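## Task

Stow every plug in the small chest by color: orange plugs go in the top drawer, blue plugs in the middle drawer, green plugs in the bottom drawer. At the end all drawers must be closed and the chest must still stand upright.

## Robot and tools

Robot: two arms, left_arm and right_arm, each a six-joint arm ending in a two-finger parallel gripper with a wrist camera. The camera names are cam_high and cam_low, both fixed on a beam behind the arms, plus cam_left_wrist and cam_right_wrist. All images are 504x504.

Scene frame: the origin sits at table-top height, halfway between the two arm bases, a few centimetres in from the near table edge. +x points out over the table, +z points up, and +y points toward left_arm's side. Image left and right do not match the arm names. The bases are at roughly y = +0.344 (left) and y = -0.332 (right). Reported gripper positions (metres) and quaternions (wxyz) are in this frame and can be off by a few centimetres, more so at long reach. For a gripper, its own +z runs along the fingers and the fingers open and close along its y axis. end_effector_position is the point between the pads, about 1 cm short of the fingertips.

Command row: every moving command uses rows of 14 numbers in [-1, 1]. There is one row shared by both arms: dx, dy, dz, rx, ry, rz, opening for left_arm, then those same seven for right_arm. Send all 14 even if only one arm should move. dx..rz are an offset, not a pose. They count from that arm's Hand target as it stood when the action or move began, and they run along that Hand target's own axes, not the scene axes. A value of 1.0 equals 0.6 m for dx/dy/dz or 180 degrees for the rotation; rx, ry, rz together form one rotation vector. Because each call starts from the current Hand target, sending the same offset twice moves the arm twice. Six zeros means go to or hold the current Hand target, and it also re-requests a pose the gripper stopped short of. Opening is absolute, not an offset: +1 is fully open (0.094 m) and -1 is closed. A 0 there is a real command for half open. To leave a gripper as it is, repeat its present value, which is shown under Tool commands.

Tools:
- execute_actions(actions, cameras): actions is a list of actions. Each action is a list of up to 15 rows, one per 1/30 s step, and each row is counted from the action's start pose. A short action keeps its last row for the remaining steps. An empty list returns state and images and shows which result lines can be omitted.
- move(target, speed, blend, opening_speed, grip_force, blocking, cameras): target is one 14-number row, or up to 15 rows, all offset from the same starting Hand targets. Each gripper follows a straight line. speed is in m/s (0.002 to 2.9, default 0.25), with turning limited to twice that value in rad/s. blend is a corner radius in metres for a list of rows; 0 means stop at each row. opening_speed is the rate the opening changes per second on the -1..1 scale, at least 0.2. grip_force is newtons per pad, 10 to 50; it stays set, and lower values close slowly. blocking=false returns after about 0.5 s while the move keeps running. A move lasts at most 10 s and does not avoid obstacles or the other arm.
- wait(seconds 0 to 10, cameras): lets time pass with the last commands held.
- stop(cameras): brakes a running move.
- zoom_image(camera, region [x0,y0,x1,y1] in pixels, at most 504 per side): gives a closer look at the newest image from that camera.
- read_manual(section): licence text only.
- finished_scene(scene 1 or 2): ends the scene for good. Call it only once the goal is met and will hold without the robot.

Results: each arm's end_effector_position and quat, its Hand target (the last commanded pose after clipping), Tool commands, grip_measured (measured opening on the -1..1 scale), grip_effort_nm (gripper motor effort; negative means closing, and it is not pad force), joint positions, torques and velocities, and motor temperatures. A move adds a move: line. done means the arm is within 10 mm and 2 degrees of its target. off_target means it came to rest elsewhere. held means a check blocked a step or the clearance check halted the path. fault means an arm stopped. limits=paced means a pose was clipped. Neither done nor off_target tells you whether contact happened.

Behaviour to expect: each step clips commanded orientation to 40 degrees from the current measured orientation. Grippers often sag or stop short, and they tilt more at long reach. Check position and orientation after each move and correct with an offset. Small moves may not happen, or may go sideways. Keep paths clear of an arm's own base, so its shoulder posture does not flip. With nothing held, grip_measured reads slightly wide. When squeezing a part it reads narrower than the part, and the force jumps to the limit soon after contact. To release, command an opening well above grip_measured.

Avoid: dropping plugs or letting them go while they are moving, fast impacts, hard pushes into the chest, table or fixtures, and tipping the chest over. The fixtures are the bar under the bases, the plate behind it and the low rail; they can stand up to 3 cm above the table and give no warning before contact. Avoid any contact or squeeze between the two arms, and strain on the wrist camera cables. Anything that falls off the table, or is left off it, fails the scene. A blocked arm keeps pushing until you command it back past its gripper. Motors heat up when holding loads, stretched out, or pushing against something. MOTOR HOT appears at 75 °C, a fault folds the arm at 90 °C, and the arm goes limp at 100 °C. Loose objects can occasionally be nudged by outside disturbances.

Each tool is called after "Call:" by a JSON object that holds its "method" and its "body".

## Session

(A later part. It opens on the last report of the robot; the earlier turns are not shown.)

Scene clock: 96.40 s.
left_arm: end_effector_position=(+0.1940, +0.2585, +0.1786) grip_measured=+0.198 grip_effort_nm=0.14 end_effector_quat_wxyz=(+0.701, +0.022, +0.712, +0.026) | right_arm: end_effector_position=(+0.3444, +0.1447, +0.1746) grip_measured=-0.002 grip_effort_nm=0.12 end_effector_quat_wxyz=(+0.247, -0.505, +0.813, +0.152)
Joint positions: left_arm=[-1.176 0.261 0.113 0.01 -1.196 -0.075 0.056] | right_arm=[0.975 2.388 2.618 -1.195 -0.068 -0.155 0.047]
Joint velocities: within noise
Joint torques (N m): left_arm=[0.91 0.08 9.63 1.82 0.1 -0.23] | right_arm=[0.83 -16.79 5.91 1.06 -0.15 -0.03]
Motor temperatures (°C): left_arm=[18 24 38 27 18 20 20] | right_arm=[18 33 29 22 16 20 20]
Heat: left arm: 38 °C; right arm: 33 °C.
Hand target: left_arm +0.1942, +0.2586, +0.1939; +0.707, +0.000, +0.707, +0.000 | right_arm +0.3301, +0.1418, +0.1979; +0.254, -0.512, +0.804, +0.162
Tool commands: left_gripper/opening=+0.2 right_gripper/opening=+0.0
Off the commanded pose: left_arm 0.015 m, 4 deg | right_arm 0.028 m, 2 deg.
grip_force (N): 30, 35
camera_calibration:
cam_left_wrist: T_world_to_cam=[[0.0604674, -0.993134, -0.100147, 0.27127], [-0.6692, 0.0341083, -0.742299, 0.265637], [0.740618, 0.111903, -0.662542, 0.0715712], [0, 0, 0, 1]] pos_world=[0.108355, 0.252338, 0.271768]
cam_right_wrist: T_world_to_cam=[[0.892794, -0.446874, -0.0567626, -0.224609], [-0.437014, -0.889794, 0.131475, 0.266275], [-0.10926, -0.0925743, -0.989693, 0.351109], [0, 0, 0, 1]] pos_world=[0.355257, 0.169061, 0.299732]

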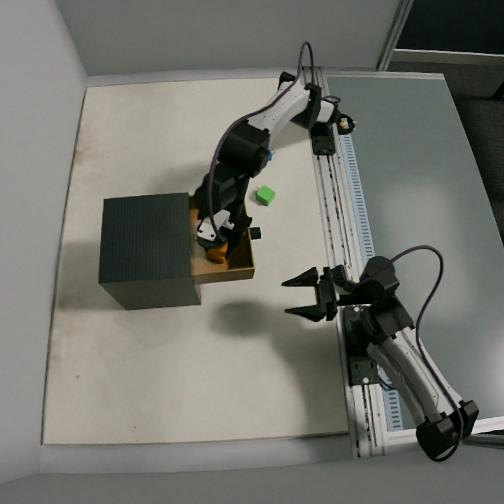

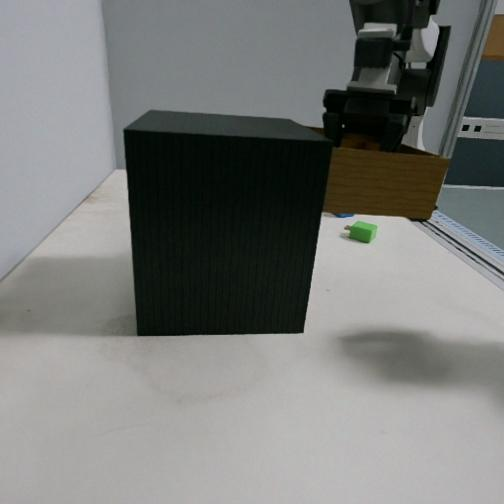

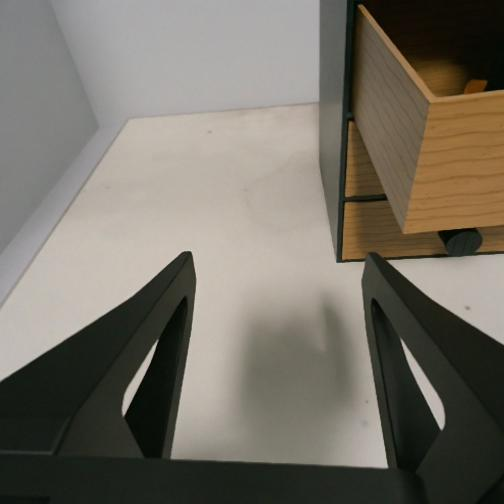

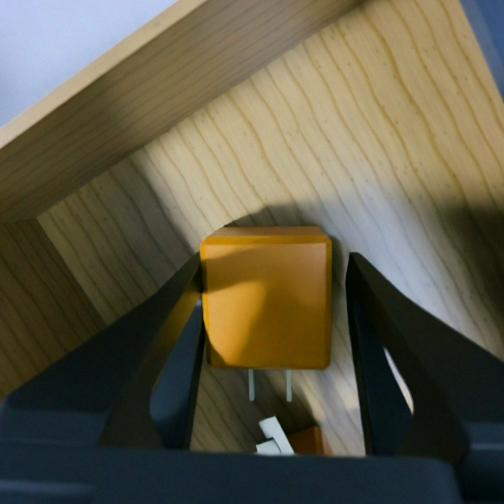

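Call:
{"method": "move", "body": {"target": [[0,0,0,0,0,0,0.2,-0.1244,0,-0.177,0,0,0,0],[0,0,0,0,0,0,0.2,0.515,-0.037,-0.362,0.1107,0.0798,0.2122,0.6]], "blend": [0.03,0], "cameras": ["cam_left_wrist","cam_right_wrist"]}}

Scene clock: 101.80 s.
left_arm: end_effector_position=(+0.1940, +0.2585, +0.1786) grip_measured=+0.198 grip_effort_nm=0.14 end_effector_quat_wxyz=(+0.701, +0.022, +0.712, +0.026) | right_arm: end_effector_position=(+0.1898, -0.2069, +0.1970) grip_measured=+0.598 grip_effort_nm=0.10 end_effector_quat_wxyz=(+0.164, -0.195, +0.966, +0.035)
Joint positions: left_arm=[-1.176 0.261 0.113 0.01 -1.196 -0.075 0.056] | right_arm=[0.747 1.091 1.278 -1.407 0.12 0.296 0.075]
Joint torques (N m): left_arm=[1.02 0.35 9.73 1.81 0.05 -0.16] | right_arm=[-0.77 -2.77 5.81 0.93 0.14 0.07]
Heat: left arm: 38 °C; right arm: 35 °C.
Hand target: left_arm +0.1942, +0.2586, +0.1939; +0.707, +0.000, +0.707, +0.000 | right_arm +0.1905, -0.2099, +0.1983; +0.170, -0.188, +0.967, +0.033
Off the commanded pose: left_arm 0.015 m, 4 deg | right_arm 0.003 m, 1 deg.
elbow stopped short (right arm): the move would have taken joint 3 (elbow) straighter than the controller allows.
grip_force (N): 30, 35
move: off_target (left_arm)
camera_calibration:
cam_left_wrist: T_world_to_cam=[[0.0604674, -0.993134, -0.100147, 0.27127], [-0.6692, 0.0341083, -0.742299, 0.265637], [0.740618, 0.111903, -0.662542, 0.0715712], [0, 0, 0, 1]] pos_world=[0.108355, 0.252338, 0.271768]
cam_right_wrist: T_world_to_cam=[[0.370215, -0.927031, -0.0596131, -0.241991], [-0.852307, -0.364495, 0.375122, 0.0225127], [-0.369478, -0.088067, -0.925057, 0.361402], [0, 0, 0, 1]] pos_world=[0.242307, -0.1843, 0.311446]
Images, in order (width x height): cam_left_wrist 504x504, cam_right_wrist 504x504.

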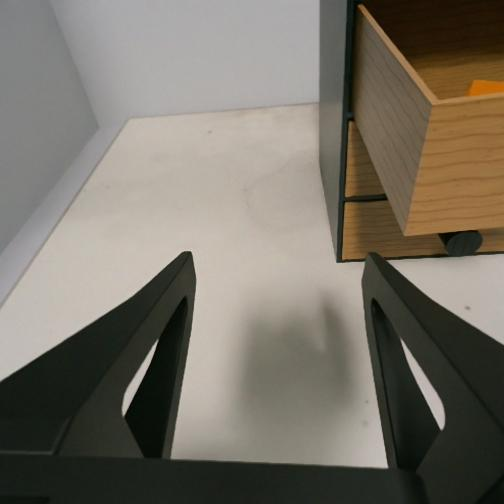

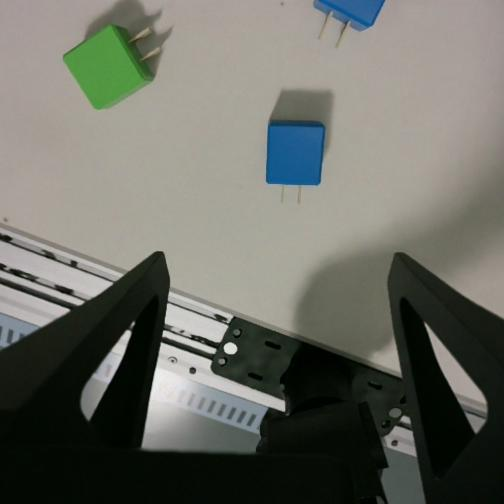

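Call:
{"method": "move", "body": {"target": [[-0.007,-0.2475,0,0,0,0,-1,0.075,-0.02,0.274,0,0,0,0.6],[-0.007,-0.229,0.283,0,0,0,-1,0.075,-0.02,0.274,0,0,0,0.6],[-0.007,-0.235,0.18,0,0,0,-1,0.075,-0.02,0.274,0,0,0,0.6]], "speed": [0.15,0.09,0.12], "cameras": ["all"]}}

Scene clock: 108.93 s.
left_arm: end_effector_position=(+0.3057, +0.1141, +0.1873) grip_measured=-0.995 grip_effort_nm=-0.26 end_effector_quat_wxyz=(+0.700, +0.016, +0.713, +0.011) | right_arm: end_effector_position=(+0.2059, -0.2183, +0.0295) grip_measured=+0.598 grip_effort_nm=0.10 end_effector_quat_wxyz=(+0.168, -0.186, +0.968, +0.027)
Joint positions: left_arm=[-0.98 1.517 0.549 0.872 -0.989 -0.058 0] | right_arm=[0.631 1.067 0.586 -0.725 0.1 0.201 0.075]
Joint torques (N m): left_arm=[0.05 -10.19 5.55 1.98 -0.09 -0.1] | right_arm=[-0.79 -1.42 6.42 1.1 -0.08 -0.07]
Heat: left arm: 38 °C; right arm: 33 °C.
Hand target: left_arm +0.3022, +0.1176, +0.1979; +0.707, +0.000, +0.707, +0.000 | right_arm +0.2078, -0.2157, +0.0284; +0.170, -0.188, +0.967, +0.033
Off the commanded pose: left_arm 0.012 m, 2 deg | right_arm 0.003 m, 1 deg.
grip_force (N): 30, 35
move: off_target (left_arm)
camera_calibration:
cam_left_wrist: T_world_to_cam=[[0.0479054, -0.996351, -0.0706441, 0.120648], [-0.67071, 0.020322, -0.741442, 0.353712], [0.740171, 0.0829007, -0.667288, 0.0151418], [0, 0, 0, 1]] pos_world=[0.220251, 0.111764, 0.280883]
cam_right_wrist: T_world_to_cam=[[0.351728, -0.93496, -0.0462241, -0.266819], [-0.863654, -0.343159, 0.369248, 0.102049], [-0.361094, -0.0899533, -0.928181, 0.209409], [0, 0, 0, 1]] pos_world=[0.257599, -0.195609, 0.144355]

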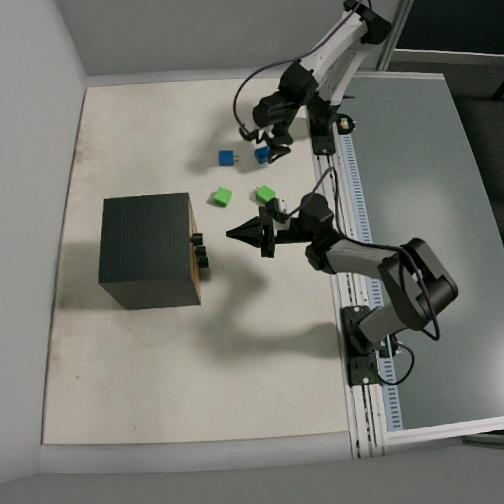

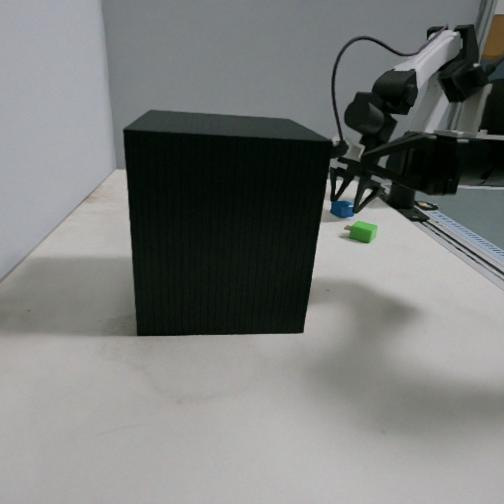

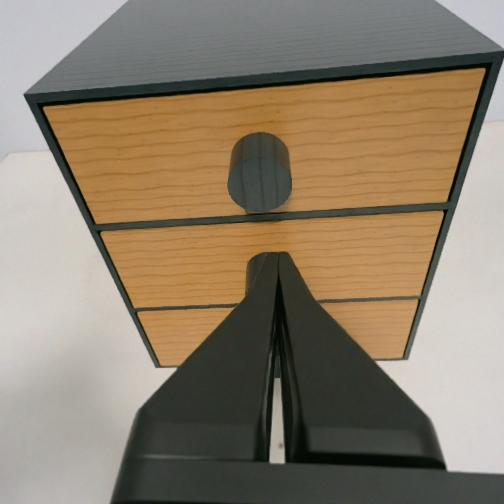

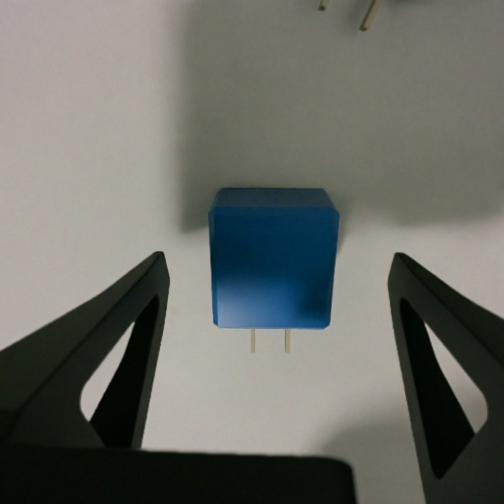

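Call:
{"method": "move", "body": {"target": [0.108,0.0125,0,0,0,0,0.2,0,0,0,0,0,0,-0.5], "opening_speed": 0.8, "cameras": ["cam_left_wrist","cam_right_wrist"]}}

Scene clock: 112.03 s.
left_arm: end_effector_position=(+0.3018, +0.1241, +0.1318) grip_measured=+0.197 grip_effort_nm=0.14 end_effector_quat_wxyz=(+0.703, +0.007, +0.712, +0.002) | right_arm: end_effector_position=(+0.2058, -0.2182, +0.0295) grip_measured=-0.188 grip_effort_nm=-0.69 end_effector_quat_wxyz=(+0.168, -0.186, +0.968, +0.027)
Joint positions: left_arm=[-0.98 1.735 0.42 1.23 -0.99 -0.075 0.056] | right_arm=[0.631 1.067 0.586 -0.725 0.099 0.201 0.038]
Joint torques (N m): left_arm=[0.34 -6.2 4.48 2.29 -0.08 0.09] | right_arm=[-0.77 -1.42 6.41 1.1 -0.07 -0.07]
Heat: left arm: 37 °C; right arm: 32 °C.
Hand target: left_arm +0.3022, +0.1251, +0.1332; +0.707, +0.000, +0.707, +0.000 | right_arm +0.2078, -0.2158, +0.0284; +0.170, -0.188, +0.967, +0.033
Off the commanded pose: left_arm 0.002 m, 1 deg | right_arm 0.003 m, 1 deg.
grip_force (N): 30, 35
move: done
camera_calibration:
cam_left_wrist: T_world_to_cam=[[0.0485336, -0.997837, -0.0443307, 0.123518], [-0.666482, 0.000704175, -0.745521, 0.311436], [0.74394, 0.0657284, -0.665007, -0.019185], [0, 0, 0, 1]] pos_world=[0.215844, 0.124293, 0.2249]
cam_right_wrist: T_world_to_cam=[[0.351931, -0.934854, -0.0468333, -0.266731], [-0.863442, -0.343553, 0.369377, 0.101849], [-0.361403, -0.0895573, -0.928099, 0.209425], [0, 0, 0, 1]] pos_world=[0.257499, -0.195609, 0.144254]
Images, in order (width x height): cam_left_wrist 504x504, cam_right_wrist 504x504.

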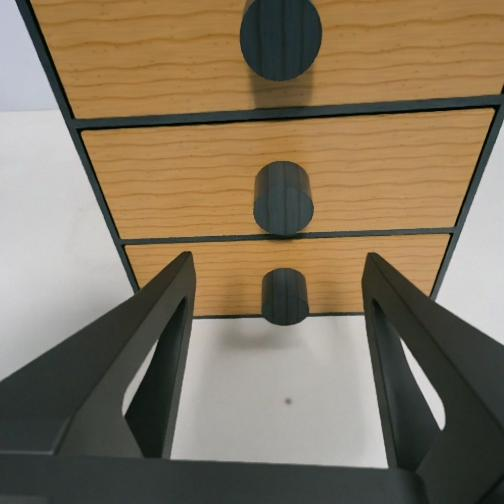

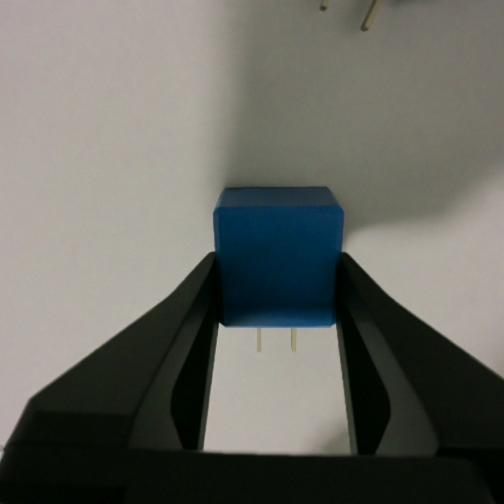

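Call:
{"method": "move", "body": {"target": [[0.02,-0.004,0.135,0,0,0,0.2,-0.075,0,-0.2,0,0,0,-0.5],[0.02,-0.004,0.135,0,0,0,-0.6,-0.09,0,-0.24,0,0,0,-0.5],[0.02,-0.022,-0.085,0,0,0,-0.6,-0.09,0,-0.24,0,0,0,-0.5]], "speed": [0.12,0.1,0.12], "opening_speed": 1, "cameras": ["all"]}}

Scene clock: 119.13 s.
left_arm: end_effector_position=(+0.2537, +0.1151, +0.1086) grip_measured=-0.416 grip_effort_nm=-0.65 end_effector_quat_wxyz=(+0.701, +0.010, +0.712, +0.020) | right_arm: end_effector_position=(+0.2064, -0.2202, +0.1729) grip_measured=-0.190 grip_effort_nm=-0.75 end_effector_quat_wxyz=(+0.160, -0.188, +0.969, +0.024)
Joint positions: left_arm=[-1.177 1.805 0.366 1.3 -1.206 -0.104 0.027] | right_arm=[0.633 1.09 1.181 -1.315 0.099 0.201 0.038]
Joint torques (N m): left_arm=[0.02 -11.44 3.92 1.8 -0.07 0.06] | right_arm=[0.13 -1.62 9.25 0.89 -0.02 0.05]
Heat: left arm: 36 °C; right arm: 30 °C.
Hand target: left_arm +0.2513, +0.1119, +0.1212; +0.707, +0.000, +0.707, +0.000 | right_arm +0.2093, -0.2152, +0.1822; +0.170, -0.188, +0.967, +0.033
Off the commanded pose: left_arm 0.013 m, 3 deg | right_arm 0.011 m, 2 deg.
grip_force (N): 30, 35
move: off_target (left_arm, right_arm)
camera_calibration:
cam_left_wrist: T_world_to_cam=[[0.0693745, -0.994897, -0.0732616, 0.113244], [-0.66864, 0.00812795, -0.743542, 0.261513], [0.740343, 0.100568, -0.664664, -0.00129224], [0, 0, 0, 1]] pos_world=[0.167958, 0.110671, 0.201883]
cam_right_wrist: T_world_to_cam=[[0.353337, -0.934529, -0.0425152, -0.26306], [-0.856825, -0.341531, 0.386273, 0.0447964], [-0.375504, -0.100057, -0.921404, 0.342127], [0, 0, 0, 1]] pos_world=[0.259802, -0.196306, 0.28675]

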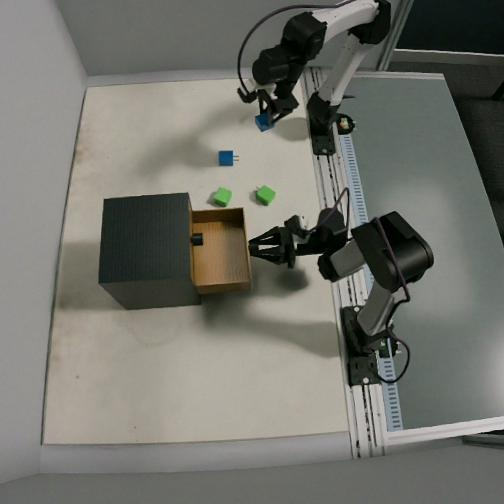

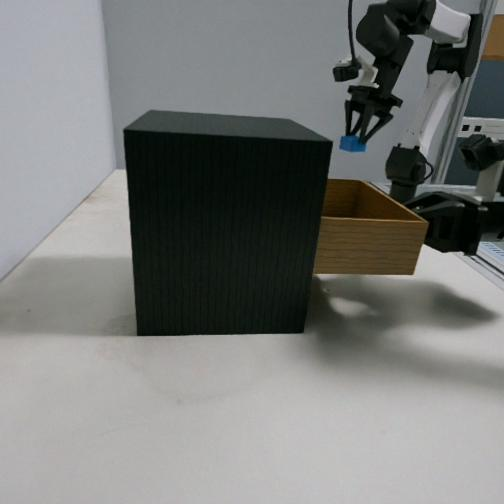

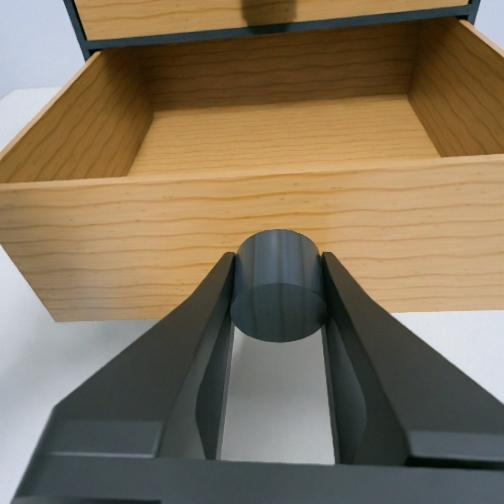

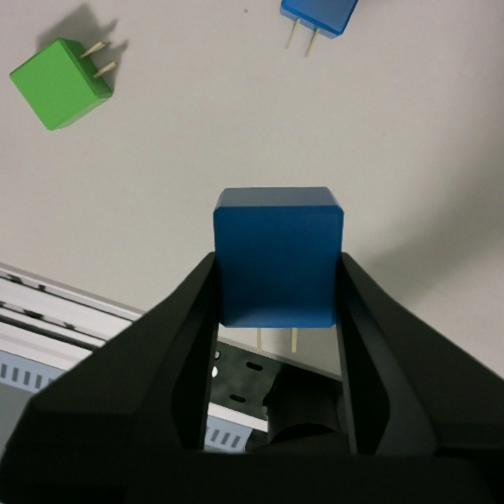

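Call:
{"method": "move", "body": {"target": [[0,0,0,0,0,0,0.2,0,0,0,0,0,0,-0.5],[0,-0.01,-0.1,0,0,0,0.2,-0.034,0,-0.094,0,-0.083,0,-0.5],[-0.12,0.245,-0.1,0,0,0,0.2,-0.13,0.05,-0.09,0,-0.083,0,-0.5],[-0.12,0.245,-0.1,0,0,0,0.2,-0.361,0.4075,-0.002,0,-0.083,0,-0.5]], "speed": 0.25, "blend": [0,0.02,0.02,0], "cameras": ["all"]}}

Scene clock: 125.33 s.
left_arm: end_effector_position=(+0.1910, +0.2586, +0.1787) grip_measured=+0.198 grip_effort_nm=0.14 end_effector_quat_wxyz=(+0.702, +0.022, +0.712, +0.026) | right_arm: end_effector_position=(+0.3043, +0.0842, +0.2515) grip_measured=-0.190 grip_effort_nm=-0.75 end_effector_quat_wxyz=(+0.297, -0.192, +0.933, +0.066)
Joint positions: left_arm=[-1.207 0.248 0.114 -0.008 -1.227 -0.082 0.056] | right_arm=[1.131 2.314 2.836 -1.563 0.399 0.583 0.038]
Joint torques (N m): left_arm=[1.11 0.39 9.87 1.78 -0.01 -0.21] | right_arm=[0.1 -9.98 7.98 1.16 0.33 0.09]
Heat: left arm: 35 °C; right arm: 30 °C.
Hand target: left_arm +0.1912, +0.2588, +0.1933; +0.707, +0.000, +0.707, +0.000 | right_arm +0.3059, +0.0877, +0.2572; +0.294, -0.182, +0.936, +0.057
Off the commanded pose: left_arm 0.015 m, 4 deg | right_arm 0.007 m, 2 deg.
elbow stopped short (right arm): the move would have taken joint 3 (elbow) straighter than the controller allows.
grip_force (N): 30, 35
move: off_target (left_arm)
camera_calibration:
cam_left_wrist: T_world_to_cam=[[0.0603055, -0.993263, -0.0989568, 0.271479], [-0.667352, 0.0336037, -0.743984, 0.263802], [0.742297, 0.110905, -0.660829, 0.0734545], [0, 0, 0, 1]] pos_world=[0.105152, 0.252639, 0.27167]
cam_right_wrist: T_world_to_cam=[[0.393309, -0.916815, -0.068983, -0.0168935], [-0.911414, -0.398663, 0.101944, 0.295361], [-0.120965, 0.0227765, -0.992395, 0.411842], [0, 0, 0, 1]] pos_world=[0.325659, 0.092881, 0.377435]

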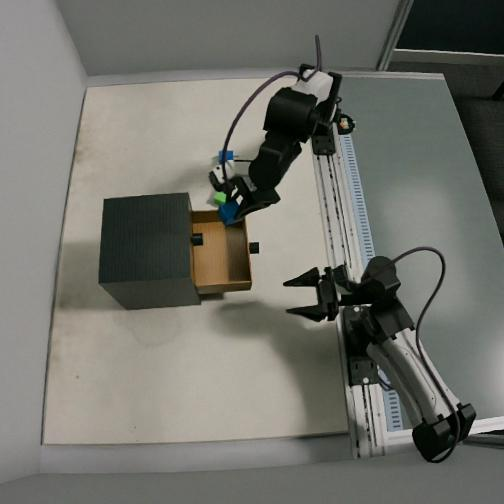

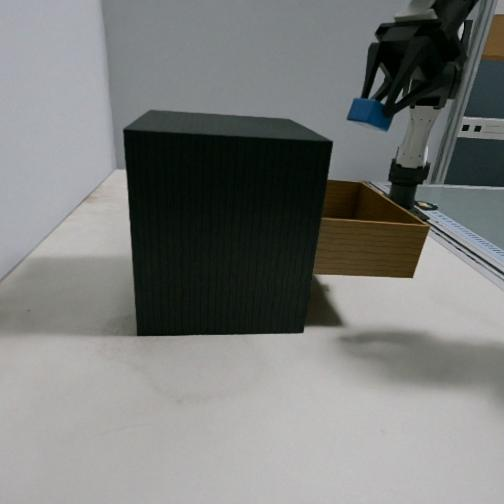

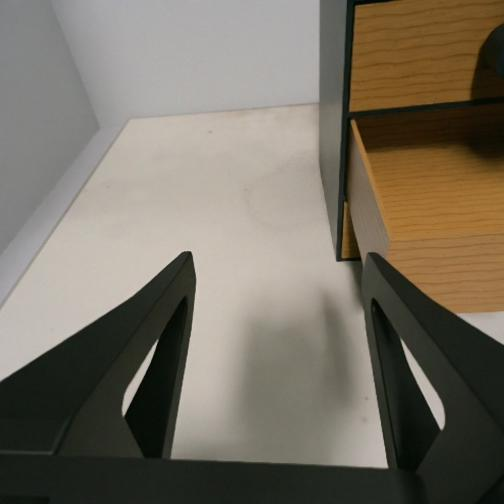

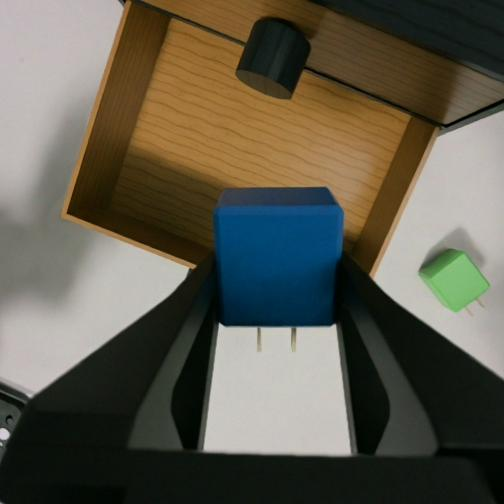

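Call:
{"method": "move", "body": {"target": [0,0,0,0,0,0,0.2,0.11,-0.0045,0.2035,0,0.028,0,-0.5], "speed": 0.09, "cameras": ["cam_low","cam_high","cam_right_wrist"]}}

Scene clock: 130.37 s.
left_arm: end_effector_position=(+0.1910, +0.2587, +0.1785) grip_measured=+0.198 grip_effort_nm=0.14 end_effector_quat_wxyz=(+0.702, +0.022, +0.712, +0.026) | right_arm: end_effector_position=(+0.3356, +0.0914, +0.1141) grip_measured=-0.190 grip_effort_nm=-0.75 end_effector_quat_wxyz=(+0.267, -0.170, +0.948, +0.039)
Joint positions: left_arm=[-1.207 0.248 0.114 -0.009 -1.227 -0.083 0.056] | right_arm=[1.069 2.189 2.057 -0.982 0.375 0.594 0.038]
Joint torques (N m): left_arm=[0.95 0.32 9.68 1.82 0.01 -0.21] | right_arm=[0.59 -14.24 4.96 0.86 -0.16 -0.08]
Heat: left arm: 36 °C; right arm: 31 °C.
Hand target: left_arm +0.1912, +0.2588, +0.1933; +0.707, +0.000, +0.707, +0.000 | right_arm +0.3215, +0.0910, +0.1192; +0.253, -0.185, +0.948, +0.049
Off the commanded pose: left_arm 0.015 m, 4 deg | right_arm 0.015 m, 3 deg.
grip_force (N): 30, 35
move: off_target (left_arm, right_arm)
camera_calibration:
cam_right_wrist: T_world_to_cam=[[0.336084, -0.940895, -0.0419937, -0.0138005], [-0.925048, -0.338146, 0.173039, 0.331645], [-0.177012, -0.0193095, -0.984019, 0.300698], [0, 0, 0, 1]] pos_world=[0.364653, 0.104966, 0.237926]
Images, in order (width x height): cam_high 504x504, cam_low 504x504, cam_right_wrist 504x504.

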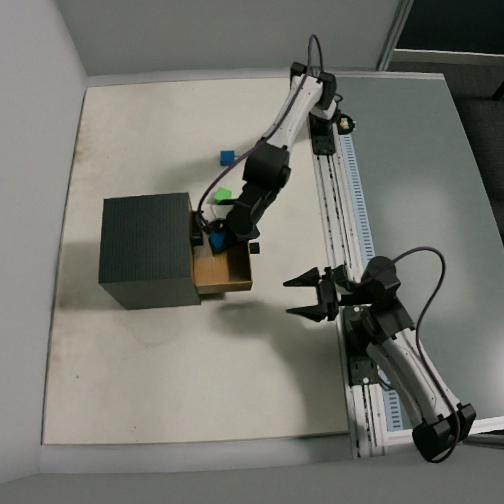

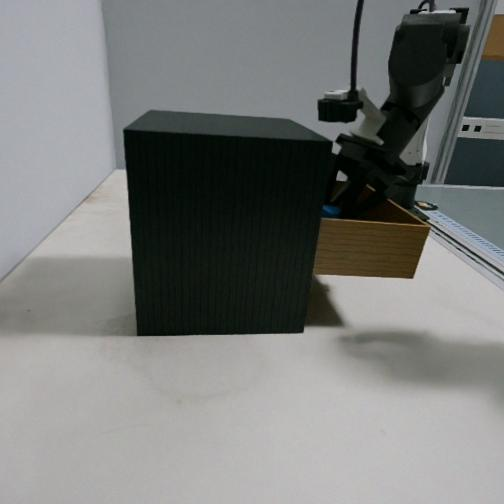

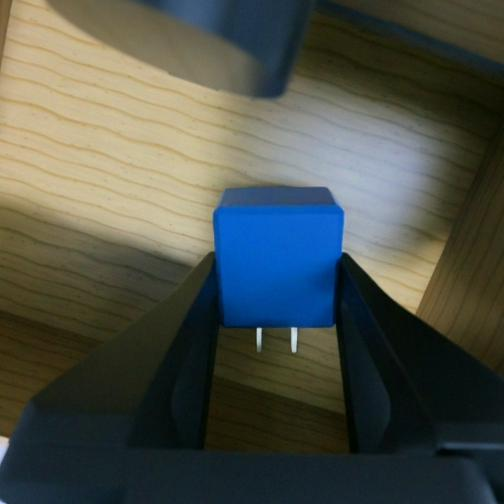

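Call:
{"method": "move", "body": {"target": [[0,0,0,0,0,0,0.2,0.0147,0.004,0.007,0,0,0,-0.5],[0,0,0,0,0,0,0.2,0.0147,0.004,0.007,0,0,0,0.0]], "opening_speed": 0.6, "cameras": ["cam_right_wrist"]}}

Scene clock: 133.03 s.
left_arm: end_effector_position=(+0.1910, +0.2587, +0.1785) grip_measured=+0.198 grip_effort_nm=0.14 end_effector_quat_wxyz=(+0.702, +0.022, +0.712, +0.026) | right_arm: end_effector_position=(+0.3362, +0.0922, +0.1143) grip_measured=-0.002 grip_effort_nm=0.12 end_effector_quat_wxyz=(+0.276, -0.164, +0.946, +0.050)
Joint positions: left_arm=[-1.207 0.248 0.114 -0.009 -1.227 -0.083 0.056] | right_arm=[1.069 2.164 2.005 -0.928 0.375 0.601 0.047]
Joint torques (N m): left_arm=[1.16 0.39 9.74 1.79 0.07 -0.16] | right_arm=[1.47 -13.26 4.62 0.74 -0.13 -0.04]
Heat: left arm: 36 °C; right arm: 32 °C.
Hand target: left_arm +0.1912, +0.2588, +0.1933; +0.707, +0.000, +0.707, +0.000 | right_arm +0.3154, +0.0911, +0.1112; +0.253, -0.185, +0.948, +0.049
Off the commanded pose: left_arm 0.015 m, 4 deg | right_arm 0.021 m, 4 deg.
grip_force (N): 30, 35
move: off_target (left_arm, right_arm); target 2's new opening was sent with right_arm's hand 0.021 m and 3 deg from that target
camera_calibration:
cam_right_wrist: T_world_to_cam=[[0.330916, -0.941521, -0.0635117, -0.00888534], [-0.929299, -0.336838, 0.151471, 0.336192], [-0.164006, 0.00889731, -0.986419, 0.294408], [0, 0, 0, 1]] pos_world=[0.363648, 0.102257, 0.238922]
Images, in order (width x height): cam_right_wrist 504x504.

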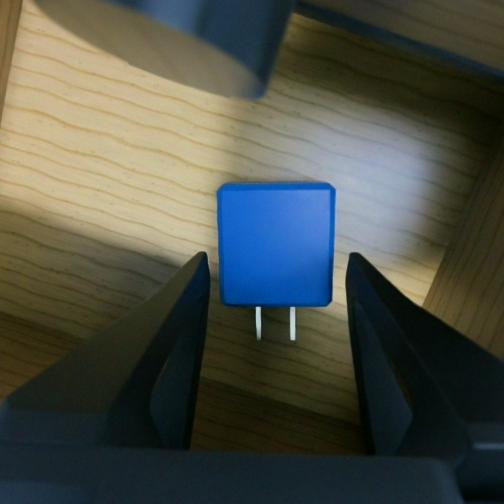

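Call:
{"method": "move", "body": {"target": [[0,0,0,0,0,0,0.2,-0.137,-0.006,-0.208,0,0,0,0.0],[0,0,0,0,0,0,0.2,0.095,-0.447,-0.233,0.0518,0.0545,0.1119,0.6]], "speed": [0.15,0.3], "blend": [0.02,0], "cameras": ["cam_right_wrist","cam_high"]}}

Scene clock: 139.70 s.
left_arm: end_effector_position=(+0.1910, +0.2587, +0.1785) grip_measured=+0.198 grip_effort_nm=0.14 end_effector_quat_wxyz=(+0.702, +0.022, +0.712, +0.026) | right_arm: end_effector_position=(+0.3069, -0.2027, +0.1930) grip_measured=+0.598 grip_effort_nm=0.10 end_effector_quat_wxyz=(+0.154, +0.002, +0.988, -0.017)
Joint positions: left_arm=[-1.207 0.248 0.114 -0.01 -1.227 -0.083 0.056] | right_arm=[0.551 1.521 1.596 -1.358 0.195 0.499 0.075]
Joint torques (N m): left_arm=[1.18 0.29 9.78 1.81 0.03 -0.2] | right_arm=[-0.49 -8.77 6.04 0.93 0 -0.07]
Heat: left arm: 36 °C; right arm: 34 °C.
Hand target: left_arm +0.1912, +0.2588, +0.1933; +0.707, +0.000, +0.707, +0.000 | right_arm +0.3056, -0.2020, +0.2041; +0.173, +0.001, +0.985, +0.000
Off the commanded pose: left_arm 0.015 m, 4 deg | right_arm 0.011 m, 3 deg.
elbow stopped short (right arm): the move would have taken joint 3 (elbow) straighter than the controller allows.
grip_force (N): 30, 35
move: off_target (left_arm, right_arm); target 2's new opening was sent with right_arm's hand 0.011 m and 3 deg from that target
camera_calibration:
cam_right_wrist: T_world_to_cam=[[-0.0300666, -0.999257, -0.0241015, -0.180413], [-0.916532, 0.0179403, 0.39956, 0.217867], [-0.398831, 0.0341032, -0.91639, 0.433497], [0, 0, 0, 1]] pos_world=[0.367149, -0.198972, 0.305853]
Images, in order (width x height): cam_high 504x504, cam_right_wrist 504x504.

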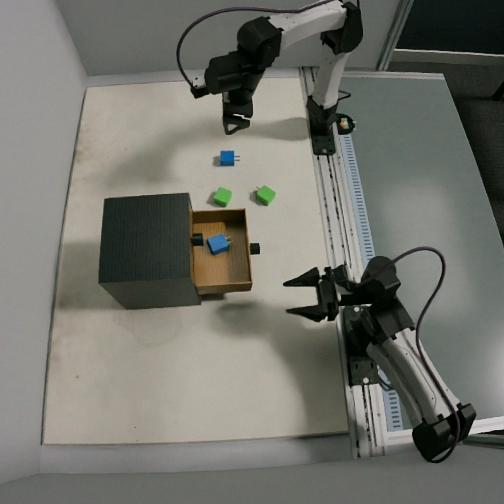

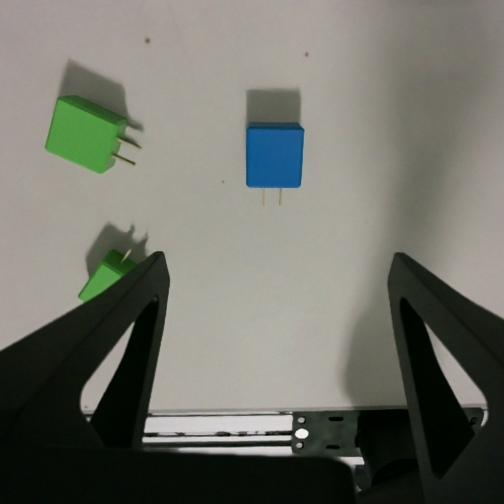

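Call:
{"method": "move", "body": {"target": [0,0,0,0,0,0,0.2,0.081,-0.0065,0.265,0,0,0,0.6], "speed": 0.13, "cameras": ["cam_right_wrist"]}}

Scene clock: 142.50 s.
left_arm: end_effector_position=(+0.1910, +0.2587, +0.1785) grip_measured=+0.198 grip_effort_nm=0.14 end_effector_quat_wxyz=(+0.702, +0.022, +0.712, +0.026) | right_arm: end_effector_position=(+0.3115, -0.2077, +0.0401) grip_measured=+0.598 grip_effort_nm=0.10 end_effector_quat_wxyz=(+0.172, +0.003, +0.985, -0.006)
Joint positions: left_arm=[-1.207 0.248 0.114 -0.01 -1.227 -0.083 0.056] | right_arm=[0.517 1.507 0.954 -0.682 0.183 0.464 0.075]
Joint torques (N m): left_arm=[1.26 0.59 9.78 1.8 0.03 -0.13] | right_arm=[-0.77 -4.86 6.34 1.04 -0.01 -0.07]
Heat: left arm: 37 °C; right arm: 34 °C.
Hand target: left_arm +0.1912, +0.2588, +0.1933; +0.707, +0.000, +0.707, +0.000 | right_arm +0.3142, -0.2060, +0.0381; +0.173, +0.001, +0.985, +0.000
Off the commanded pose: left_arm 0.015 m, 4 deg | right_arm 0.004 m, 1 deg.
grip_force (N): 30, 35
move: off_target (left_arm)
camera_calibration:
cam_right_wrist: T_world_to_cam=[[-0.0267182, -0.998555, -0.0466164, -0.188921], [-0.930328, 0.00777617, 0.366647, 0.286747], [-0.365755, 0.0531647, -0.929191, 0.289604], [0, 0, 0, 1]] pos_world=[0.367645, -0.206274, 0.155156]
Images, in order (width x height): cam_right_wrist 504x504.

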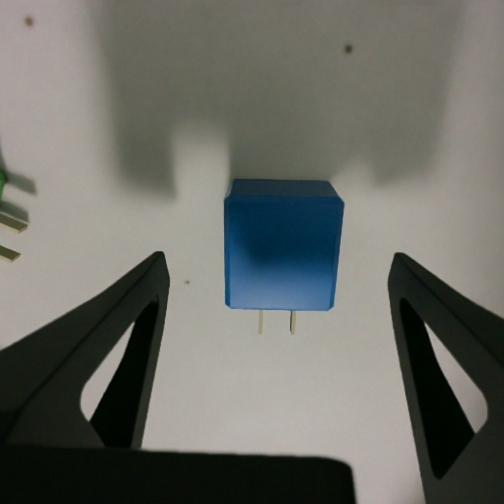

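Call:
{"method": "move", "body": {"target": [[0,0,0,0,0,0,0.2,0.002,0,0.0205,0,0,0,0.6],[0,0,0,0,0,0,0.2,0.002,0,0.0205,0,0,0,-0.5],[0,0,0,0,0,0,0.2,-0.115,0,-0.34,0,0,0,-0.5]], "speed": [0.1,0.1,0.2], "opening_speed": 0.8, "cameras": ["cam_right_wrist"]}}

Scene clock: 148.13 s.
left_arm: end_effector_position=(+0.1910, +0.2587, +0.1785) grip_measured=+0.198 grip_effort_nm=0.14 end_effector_quat_wxyz=(+0.702, +0.022, +0.712, +0.026) | right_arm: end_effector_position=(+0.3078, -0.2095, +0.2456) grip_measured=-0.189 grip_effort_nm=-0.75 end_effector_quat_wxyz=(+0.163, -0.001, +0.987, -0.008)
Joint positions: left_arm=[-1.207 0.248 0.114 -0.01 -1.227 -0.083 0.056] | right_arm=[0.525 1.568 1.862 -1.548 0.18 0.465 0.038]
Joint torques (N m): left_arm=[1.16 0.61 9.7 1.81 0.07 -0.23] | right_arm=[0.17 -5.16 8.57 0.81 0.08 0.09]
Heat: left arm: 37 °C; right arm: 33 °C.
Hand target: left_arm +0.1912, +0.2588, +0.1933; +0.707, +0.000, +0.707, +0.000 | right_arm +0.3096, -0.2059, +0.2534; +0.173, +0.001, +0.985, +0.000
Off the commanded pose: left_arm 0.015 m, 4 deg | right_arm 0.009 m, 1 deg.
grip_force (N): 30, 35
move: off_target (left_arm)
camera_calibration:
cam_right_wrist: T_world_to_cam=[[-0.0201811, -0.998949, -0.0411637, -0.184665], [-0.923909, 0.00289932, 0.382601, 0.20101], [-0.382079, 0.0457528, -0.922996, 0.481216], [0, 0, 0, 1]] pos_world=[0.365851, -0.207071, 0.359652]
Images, in order (width x height): cam_right_wrist 504x504.

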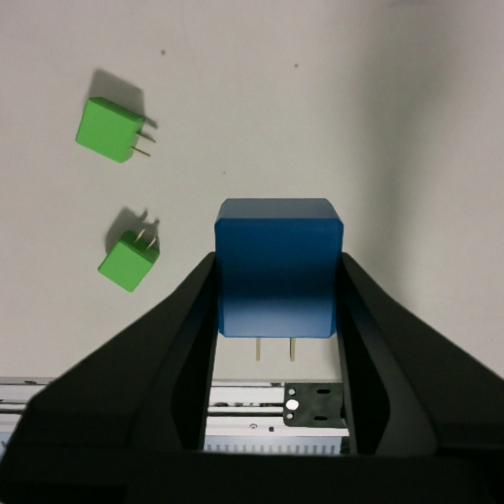

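Call:
{"method": "move", "body": {"target": [0,0,0,0,0,0,0.2,-0.0175,0.577,-0.024,-0.1416,-0.077,-0.272,-0.5], "cameras": ["cam_right_wrist"]}}

Scene clock: 152.73 s.
left_arm: end_effector_position=(+0.1910, +0.2587, +0.1785) grip_measured=+0.198 grip_effort_nm=0.14 end_effector_quat_wxyz=(+0.702, +0.022, +0.712, +0.026) | right_arm: end_effector_position=(+0.3148, +0.1297, +0.2575) grip_measured=-0.189 grip_effort_nm=-0.74 end_effector_quat_wxyz=(+0.299, -0.429, +0.839, +0.150)
Joint positions: left_arm=[-1.207 0.248 0.114 -0.01 -1.227 -0.083 0.056] | right_arm=[1.052 2.331 2.833 -1.371 0.076 0.041 0.038]
Joint torques (N m): left_arm=[0.92 0.53 9.62 1.86 0.04 -0.18] | right_arm=[0.09 -10.69 8.58 1.66 -0.11 -0.08]
Heat: left arm: 37 °C; right arm: 32 °C.
Hand target: left_arm +0.1912, +0.2588, +0.1933; +0.707, +0.000, +0.707, +0.000 | right_arm +0.3153, +0.1403, +0.2704; +0.266, -0.440, +0.846, +0.139
Off the commanded pose: left_arm 0.015 m, 4 deg | right_arm 0.017 m, 4 deg.
elbow stopped short (right arm): the move would have taken joint 3 (elbow) straighter than the controller allows.
grip_force (N): 30, 35
move: off_target (left_arm, right_arm)
camera_calibration:
cam_right_wrist: T_world_to_cam=[[0.808352, -0.586144, -0.0547909, -0.156047], [-0.584818, -0.810207, 0.0394037, 0.289053], [-0.0674882, 0.00019062, -0.99772, 0.405424], [0, 0, 0, 1]] pos_world=[0.322546, 0.142649, 0.38456]
Images, in order (width x height): cam_right_wrist 504x504.

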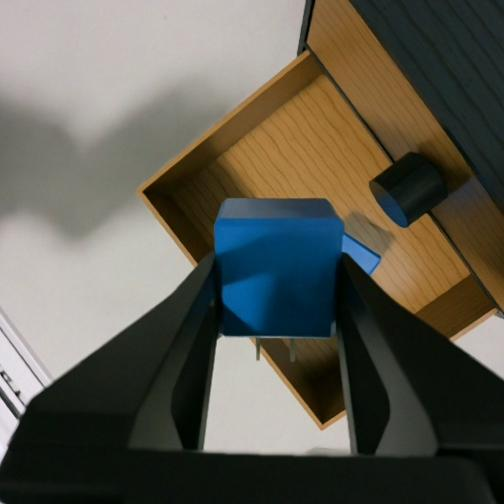

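Call:
{"method": "move", "body": {"target": [0,0,0,0,0,0,0.2,0.122,0.014,0.21,0,0,0,-0.5], "speed": 0.09, "cameras": ["cam_high","cam_right_wrist"]}}

Scene clock: 155.63 s.
left_arm: end_effector_position=(+0.1910, +0.2587, +0.1785) grip_measured=+0.198 grip_effort_nm=0.14 end_effector_quat_wxyz=(+0.702, +0.022, +0.712, +0.026) | right_arm: end_effector_position=(+0.3292, +0.1576, +0.1237) grip_measured=-0.190 grip_effort_nm=-0.75 end_effector_quat_wxyz=(+0.280, -0.432, +0.847, +0.136)
Joint positions: left_arm=[-1.207 0.248 0.114 -0.01 -1.227 -0.083 0.056] | right_arm=[1.051 2.225 2.092 -0.786 0.08 0.043 0.038]
Joint torques (N m): left_arm=[0.95 0.21 9.74 1.81 0.06 -0.15] | right_arm=[0.77 -14.02 5.39 1.12 -0.11 0.04]
Heat: left arm: 38 °C; right arm: 34 °C.
Hand target: left_arm +0.1912, +0.2588, +0.1933; +0.707, +0.000, +0.707, +0.000 | right_arm +0.3155, +0.1552, +0.1254; +0.267, -0.440, +0.846, +0.139
Off the commanded pose: left_arm 0.015 m, 4 deg | right_arm 0.014 m, 2 deg.
grip_force (N): 30, 35
move: off_target (left_arm, right_arm)
camera_calibration:
cam_right_wrist: T_world_to_cam=[[0.804794, -0.591541, -0.0488492, -0.157376], [-0.586432, -0.805151, 0.0884858, 0.318973], [-0.091674, -0.0425661, -0.994879, 0.287332], [0, 0, 0, 1]] pos_world=[0.340052, 0.175958, 0.249948]
Images, in order (width x height): cam_high 504x504, cam_right_wrist 504x504.

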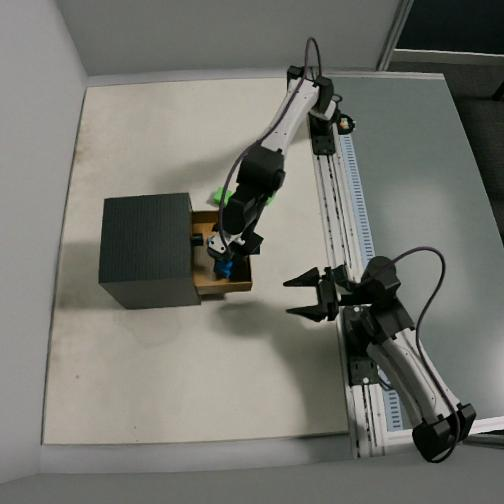

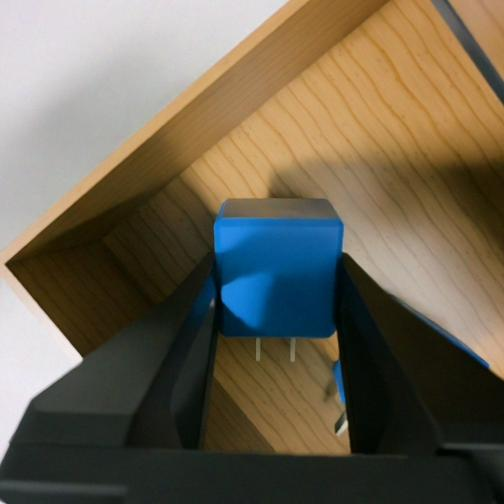

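Call:
{"method": "move", "body": {"target": [[0,0,0,0,0,0,0.2,0.002,0.0147,-0.001,0,0,0,-0.5],[0,0,0,0,0,0,0.2,0.0133,0.0147,0.015,0,0,0,-0.5],[0,0,0,0,0,0,0.2,0.0133,0.0147,0.015,0,0,0,-0.03]], "speed": 0.08, "opening_speed": 0.6, "cameras": ["cam_right_wrist"]}}

Scene clock: 158.93 s.
left_arm: end_effector_position=(+0.1910, +0.2587, +0.1785) grip_measured=+0.198 grip_effort_nm=0.14 end_effector_quat_wxyz=(+0.702, +0.022, +0.712, +0.026) | right_arm: end_effector_position=(+0.3347, +0.1619, +0.1231) grip_measured=-0.033 grip_effort_nm=0.14 end_effector_quat_wxyz=(+0.301, -0.417, +0.846, +0.140)
Joint positions: left_arm=[-1.207 0.248 0.114 -0.01 -1.227 -0.083 0.056] | right_arm=[1.053 2.214 2.045 -0.707 0.103 0.061 0.045]
Joint torques (N m): left_arm=[0.95 0.54 9.83 1.81 0.06 -0.23] | right_arm=[1.98 -13.46 4.78 0.89 -0.22 0.01]
Heat: left arm: 38 °C; right arm: 36 °C.
Hand target: left_arm +0.1912, +0.2588, +0.1933; +0.707, +0.000, +0.707, +0.000 | right_arm +0.3073, +0.1592, +0.1133; +0.266, -0.440, +0.846, +0.139
Off the commanded pose: left_arm 0.015 m, 4 deg | right_arm 0.029 m, 5 deg.
grip_force (N): 30, 35
move: off_target (left_arm, right_arm); target 3's new opening was sent with right_arm's hand 0.027 m and 4 deg from that target
camera_calibration:
cam_right_wrist: T_world_to_cam=[[0.790185, -0.611189, -0.0453337, -0.15171], [-0.609614, -0.791449, 0.0444939, 0.336735], [-0.0630735, -0.00752233, -0.997981, 0.272473], [0, 0, 0, 1]] pos_world=[0.342343, 0.175835, 0.250063]
Images, in order (width x height): cam_right_wrist 504x504.

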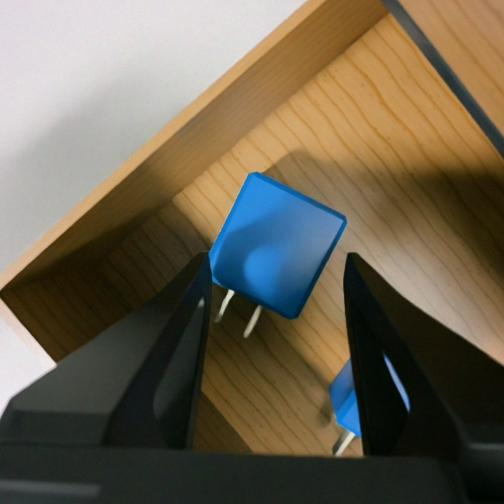

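Call:
{"method": "move", "body": {"target": [[0,0,0,0,0,0,-1,-0.169,-0.028,-0.221,0,0,0,-0.03],[0,0,0,0,0,0,-1,0.2017,-0.16,-0.399,0.1416,0.077,0.272,0.6],[0.108,-0.243,0,0,0,0,-1,0.2017,-0.16,-0.399,0.1416,0.077,0.272,0.6],[0.108,-0.228,0.303,0,0,0,-1,0.2017,-0.16,-0.399,0.1416,0.077,0.272,0.6],[0.108,-0.232,0.2,0,0,0,-1,0.2017,-0.16,-0.399,0.1416,0.077,0.272,0.6]], "speed": [0.15,0.3,0.2,0.09,0.15], "blend": [0.02,0.05,0,0,0], "cameras": ["all"]}}

Scene clock: 170.97 s.
left_arm: end_effector_position=(+0.3374, +0.1238, +0.1350) grip_measured=-0.995 grip_effort_nm=-0.26 end_effector_quat_wxyz=(+0.712, -0.013, +0.702, -0.003) | right_arm: end_effector_position=(+0.2524, -0.0817, +0.2268) grip_measured=+0.598 grip_effort_nm=0.10 end_effector_quat_wxyz=(+0.170, -0.010, +0.985, +0.003)
Joint positions: left_arm=[-0.882 1.834 0.511 1.289 -0.914 -0.066 0] | right_arm=[0.994 1.714 1.933 -1.559 0.299 0.91 0.075]
Joint torques (N m): left_arm=[1.76 -6.05 5.9 1.81 0.22 0.03] | right_arm=[-0.49 -10.28 5.57 0.63 0.28 0.09]
Motor temperatures (°C): left_arm=[18 24 38 28 18 20 20] | right_arm=[18 38 30 22 16 20 20]
Heat: left arm: 38 °C; right arm: 38 °C.
Hand target: left_arm +0.3448, +0.1208, +0.1284; +0.707, +0.000, +0.707, +0.001 (not the last commanded pose) | right_arm +0.2502, -0.0895, +0.2399; +0.175, +0.001, +0.985, +0.002
Off the commanded pose: left_arm 0.027 m, 2 deg | right_arm 0.016 m, 1 deg.
elbow stopped short (right arm): the move would have taken joint 3 (elbow) straighter than the controller allows.
joint sent to its limit (right arm) — joint 4 (wrist pitch), lower limit.
grip_force (N): 30, 35
move: off_target (left_arm, right_arm; path cut at 10 s); path passed 3 of 5 targets; blend cut to 0 m at target 1, 0 m at target 2; target 2's new opening was sent with right_arm's hand 0.016 m and 1 deg from that target
camera_calibration:
cam_left_wrist: T_world_to_cam=[[0.0701995, -0.997513, -0.0063011, 0.108972], [-0.645985, -0.0406458, -0.762267, 0.338027], [0.760115, 0.0575812, -0.647232, -0.050406], [0, 0, 0, 1]] pos_world=[0.249025, 0.125343, 0.225729]
cam_right_wrist: T_world_to_cam=[[0.000902705, -0.998262, -0.0589208, -0.0601816], [-0.928432, -0.0227258, 0.370806, 0.15847], [-0.371501, 0.0543693, -0.926839, 0.435734], [0, 0, 0, 1]] pos_world=[0.309059, -0.0801662, 0.341548]

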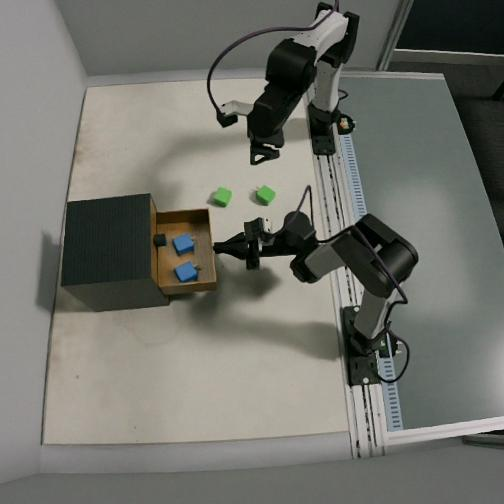

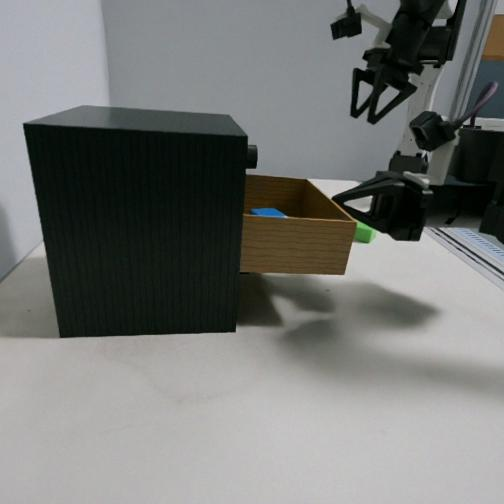

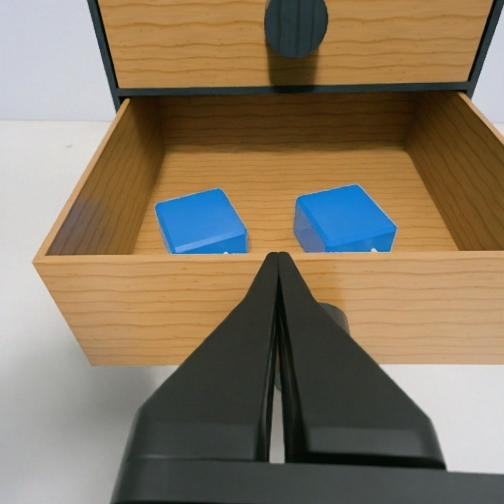

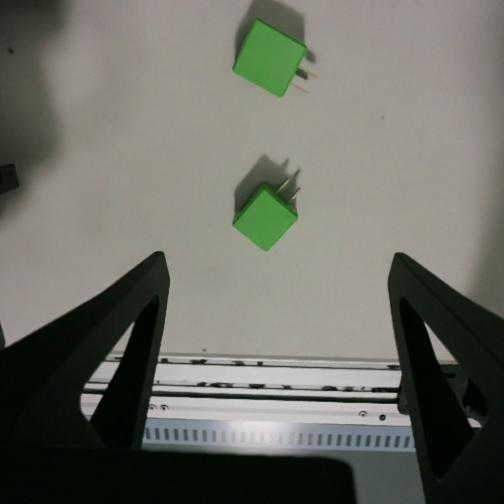

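Call:
{"method": "move", "body": {"target": [[0,0,-0.12,0,0,0,-1,0,0,0,0,0,0,0.6],[0.01,-0.027,-0.12,0,0,0,-1,0,0,0,0,0,0,0.6]], "speed": 0.12, "cameras": ["cam_left_wrist"]}}

Scene clock: 174.33 s.
left_arm: end_effector_position=(+0.2717, +0.1077, +0.1197) grip_measured=-0.995 grip_effort_nm=-0.26 end_effector_quat_wxyz=(+0.703, +0.016, +0.711, +0.010) | right_arm: end_effector_position=(+0.2524, -0.0817, +0.2268) grip_measured=+0.598 grip_effort_nm=0.10 end_effector_quat_wxyz=(+0.170, -0.010, +0.985, +0.003)
Joint positions: left_arm=[-1.115 1.789 0.41 1.277 -1.123 -0.072 0] | right_arm=[0.994 1.714 1.933 -1.559 0.299 0.91 0.075]
Joint torques (N m): left_arm=[0.01 -6.48 5.67 1.97 -0.12 -0.24] | right_arm=[-0.49 -10.29 5.57 0.63 0.28 0.09]
Heat: left arm: 38 °C; right arm: 38 °C.
Hand target: left_arm +0.2728, +0.1045, +0.1225; +0.707, +0.000, +0.707, +0.000 | right_arm +0.2502, -0.0895, +0.2399; +0.175, +0.001, +0.985, +0.002
Off the commanded pose: left_arm 0.004 m, 2 deg | right_arm 0.015 m, 1 deg.
joint sent to its limit (right arm) — joint 4 (wrist pitch), lower limit. The joint targets still meet the commanded pose.
grip_force (N): 30, 35
move: off_target (right_arm)
camera_calibration:
cam_left_wrist: T_world_to_cam=[[0.046859, -0.996623, -0.0674267, 0.111054], [-0.66455, 0.0192924, -0.746995, 0.279997], [0.745773, 0.0798118, -0.661402, -0.00613158], [0, 0, 0, 1]] pos_world=[0.185441, 0.105767, 0.212589]
Images, in order (width x height): cam_left_wrist 504x504.

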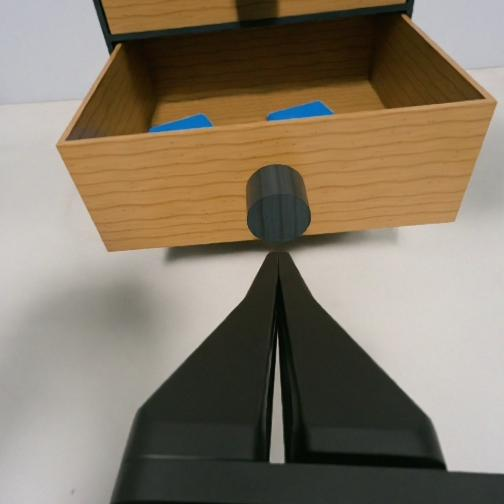

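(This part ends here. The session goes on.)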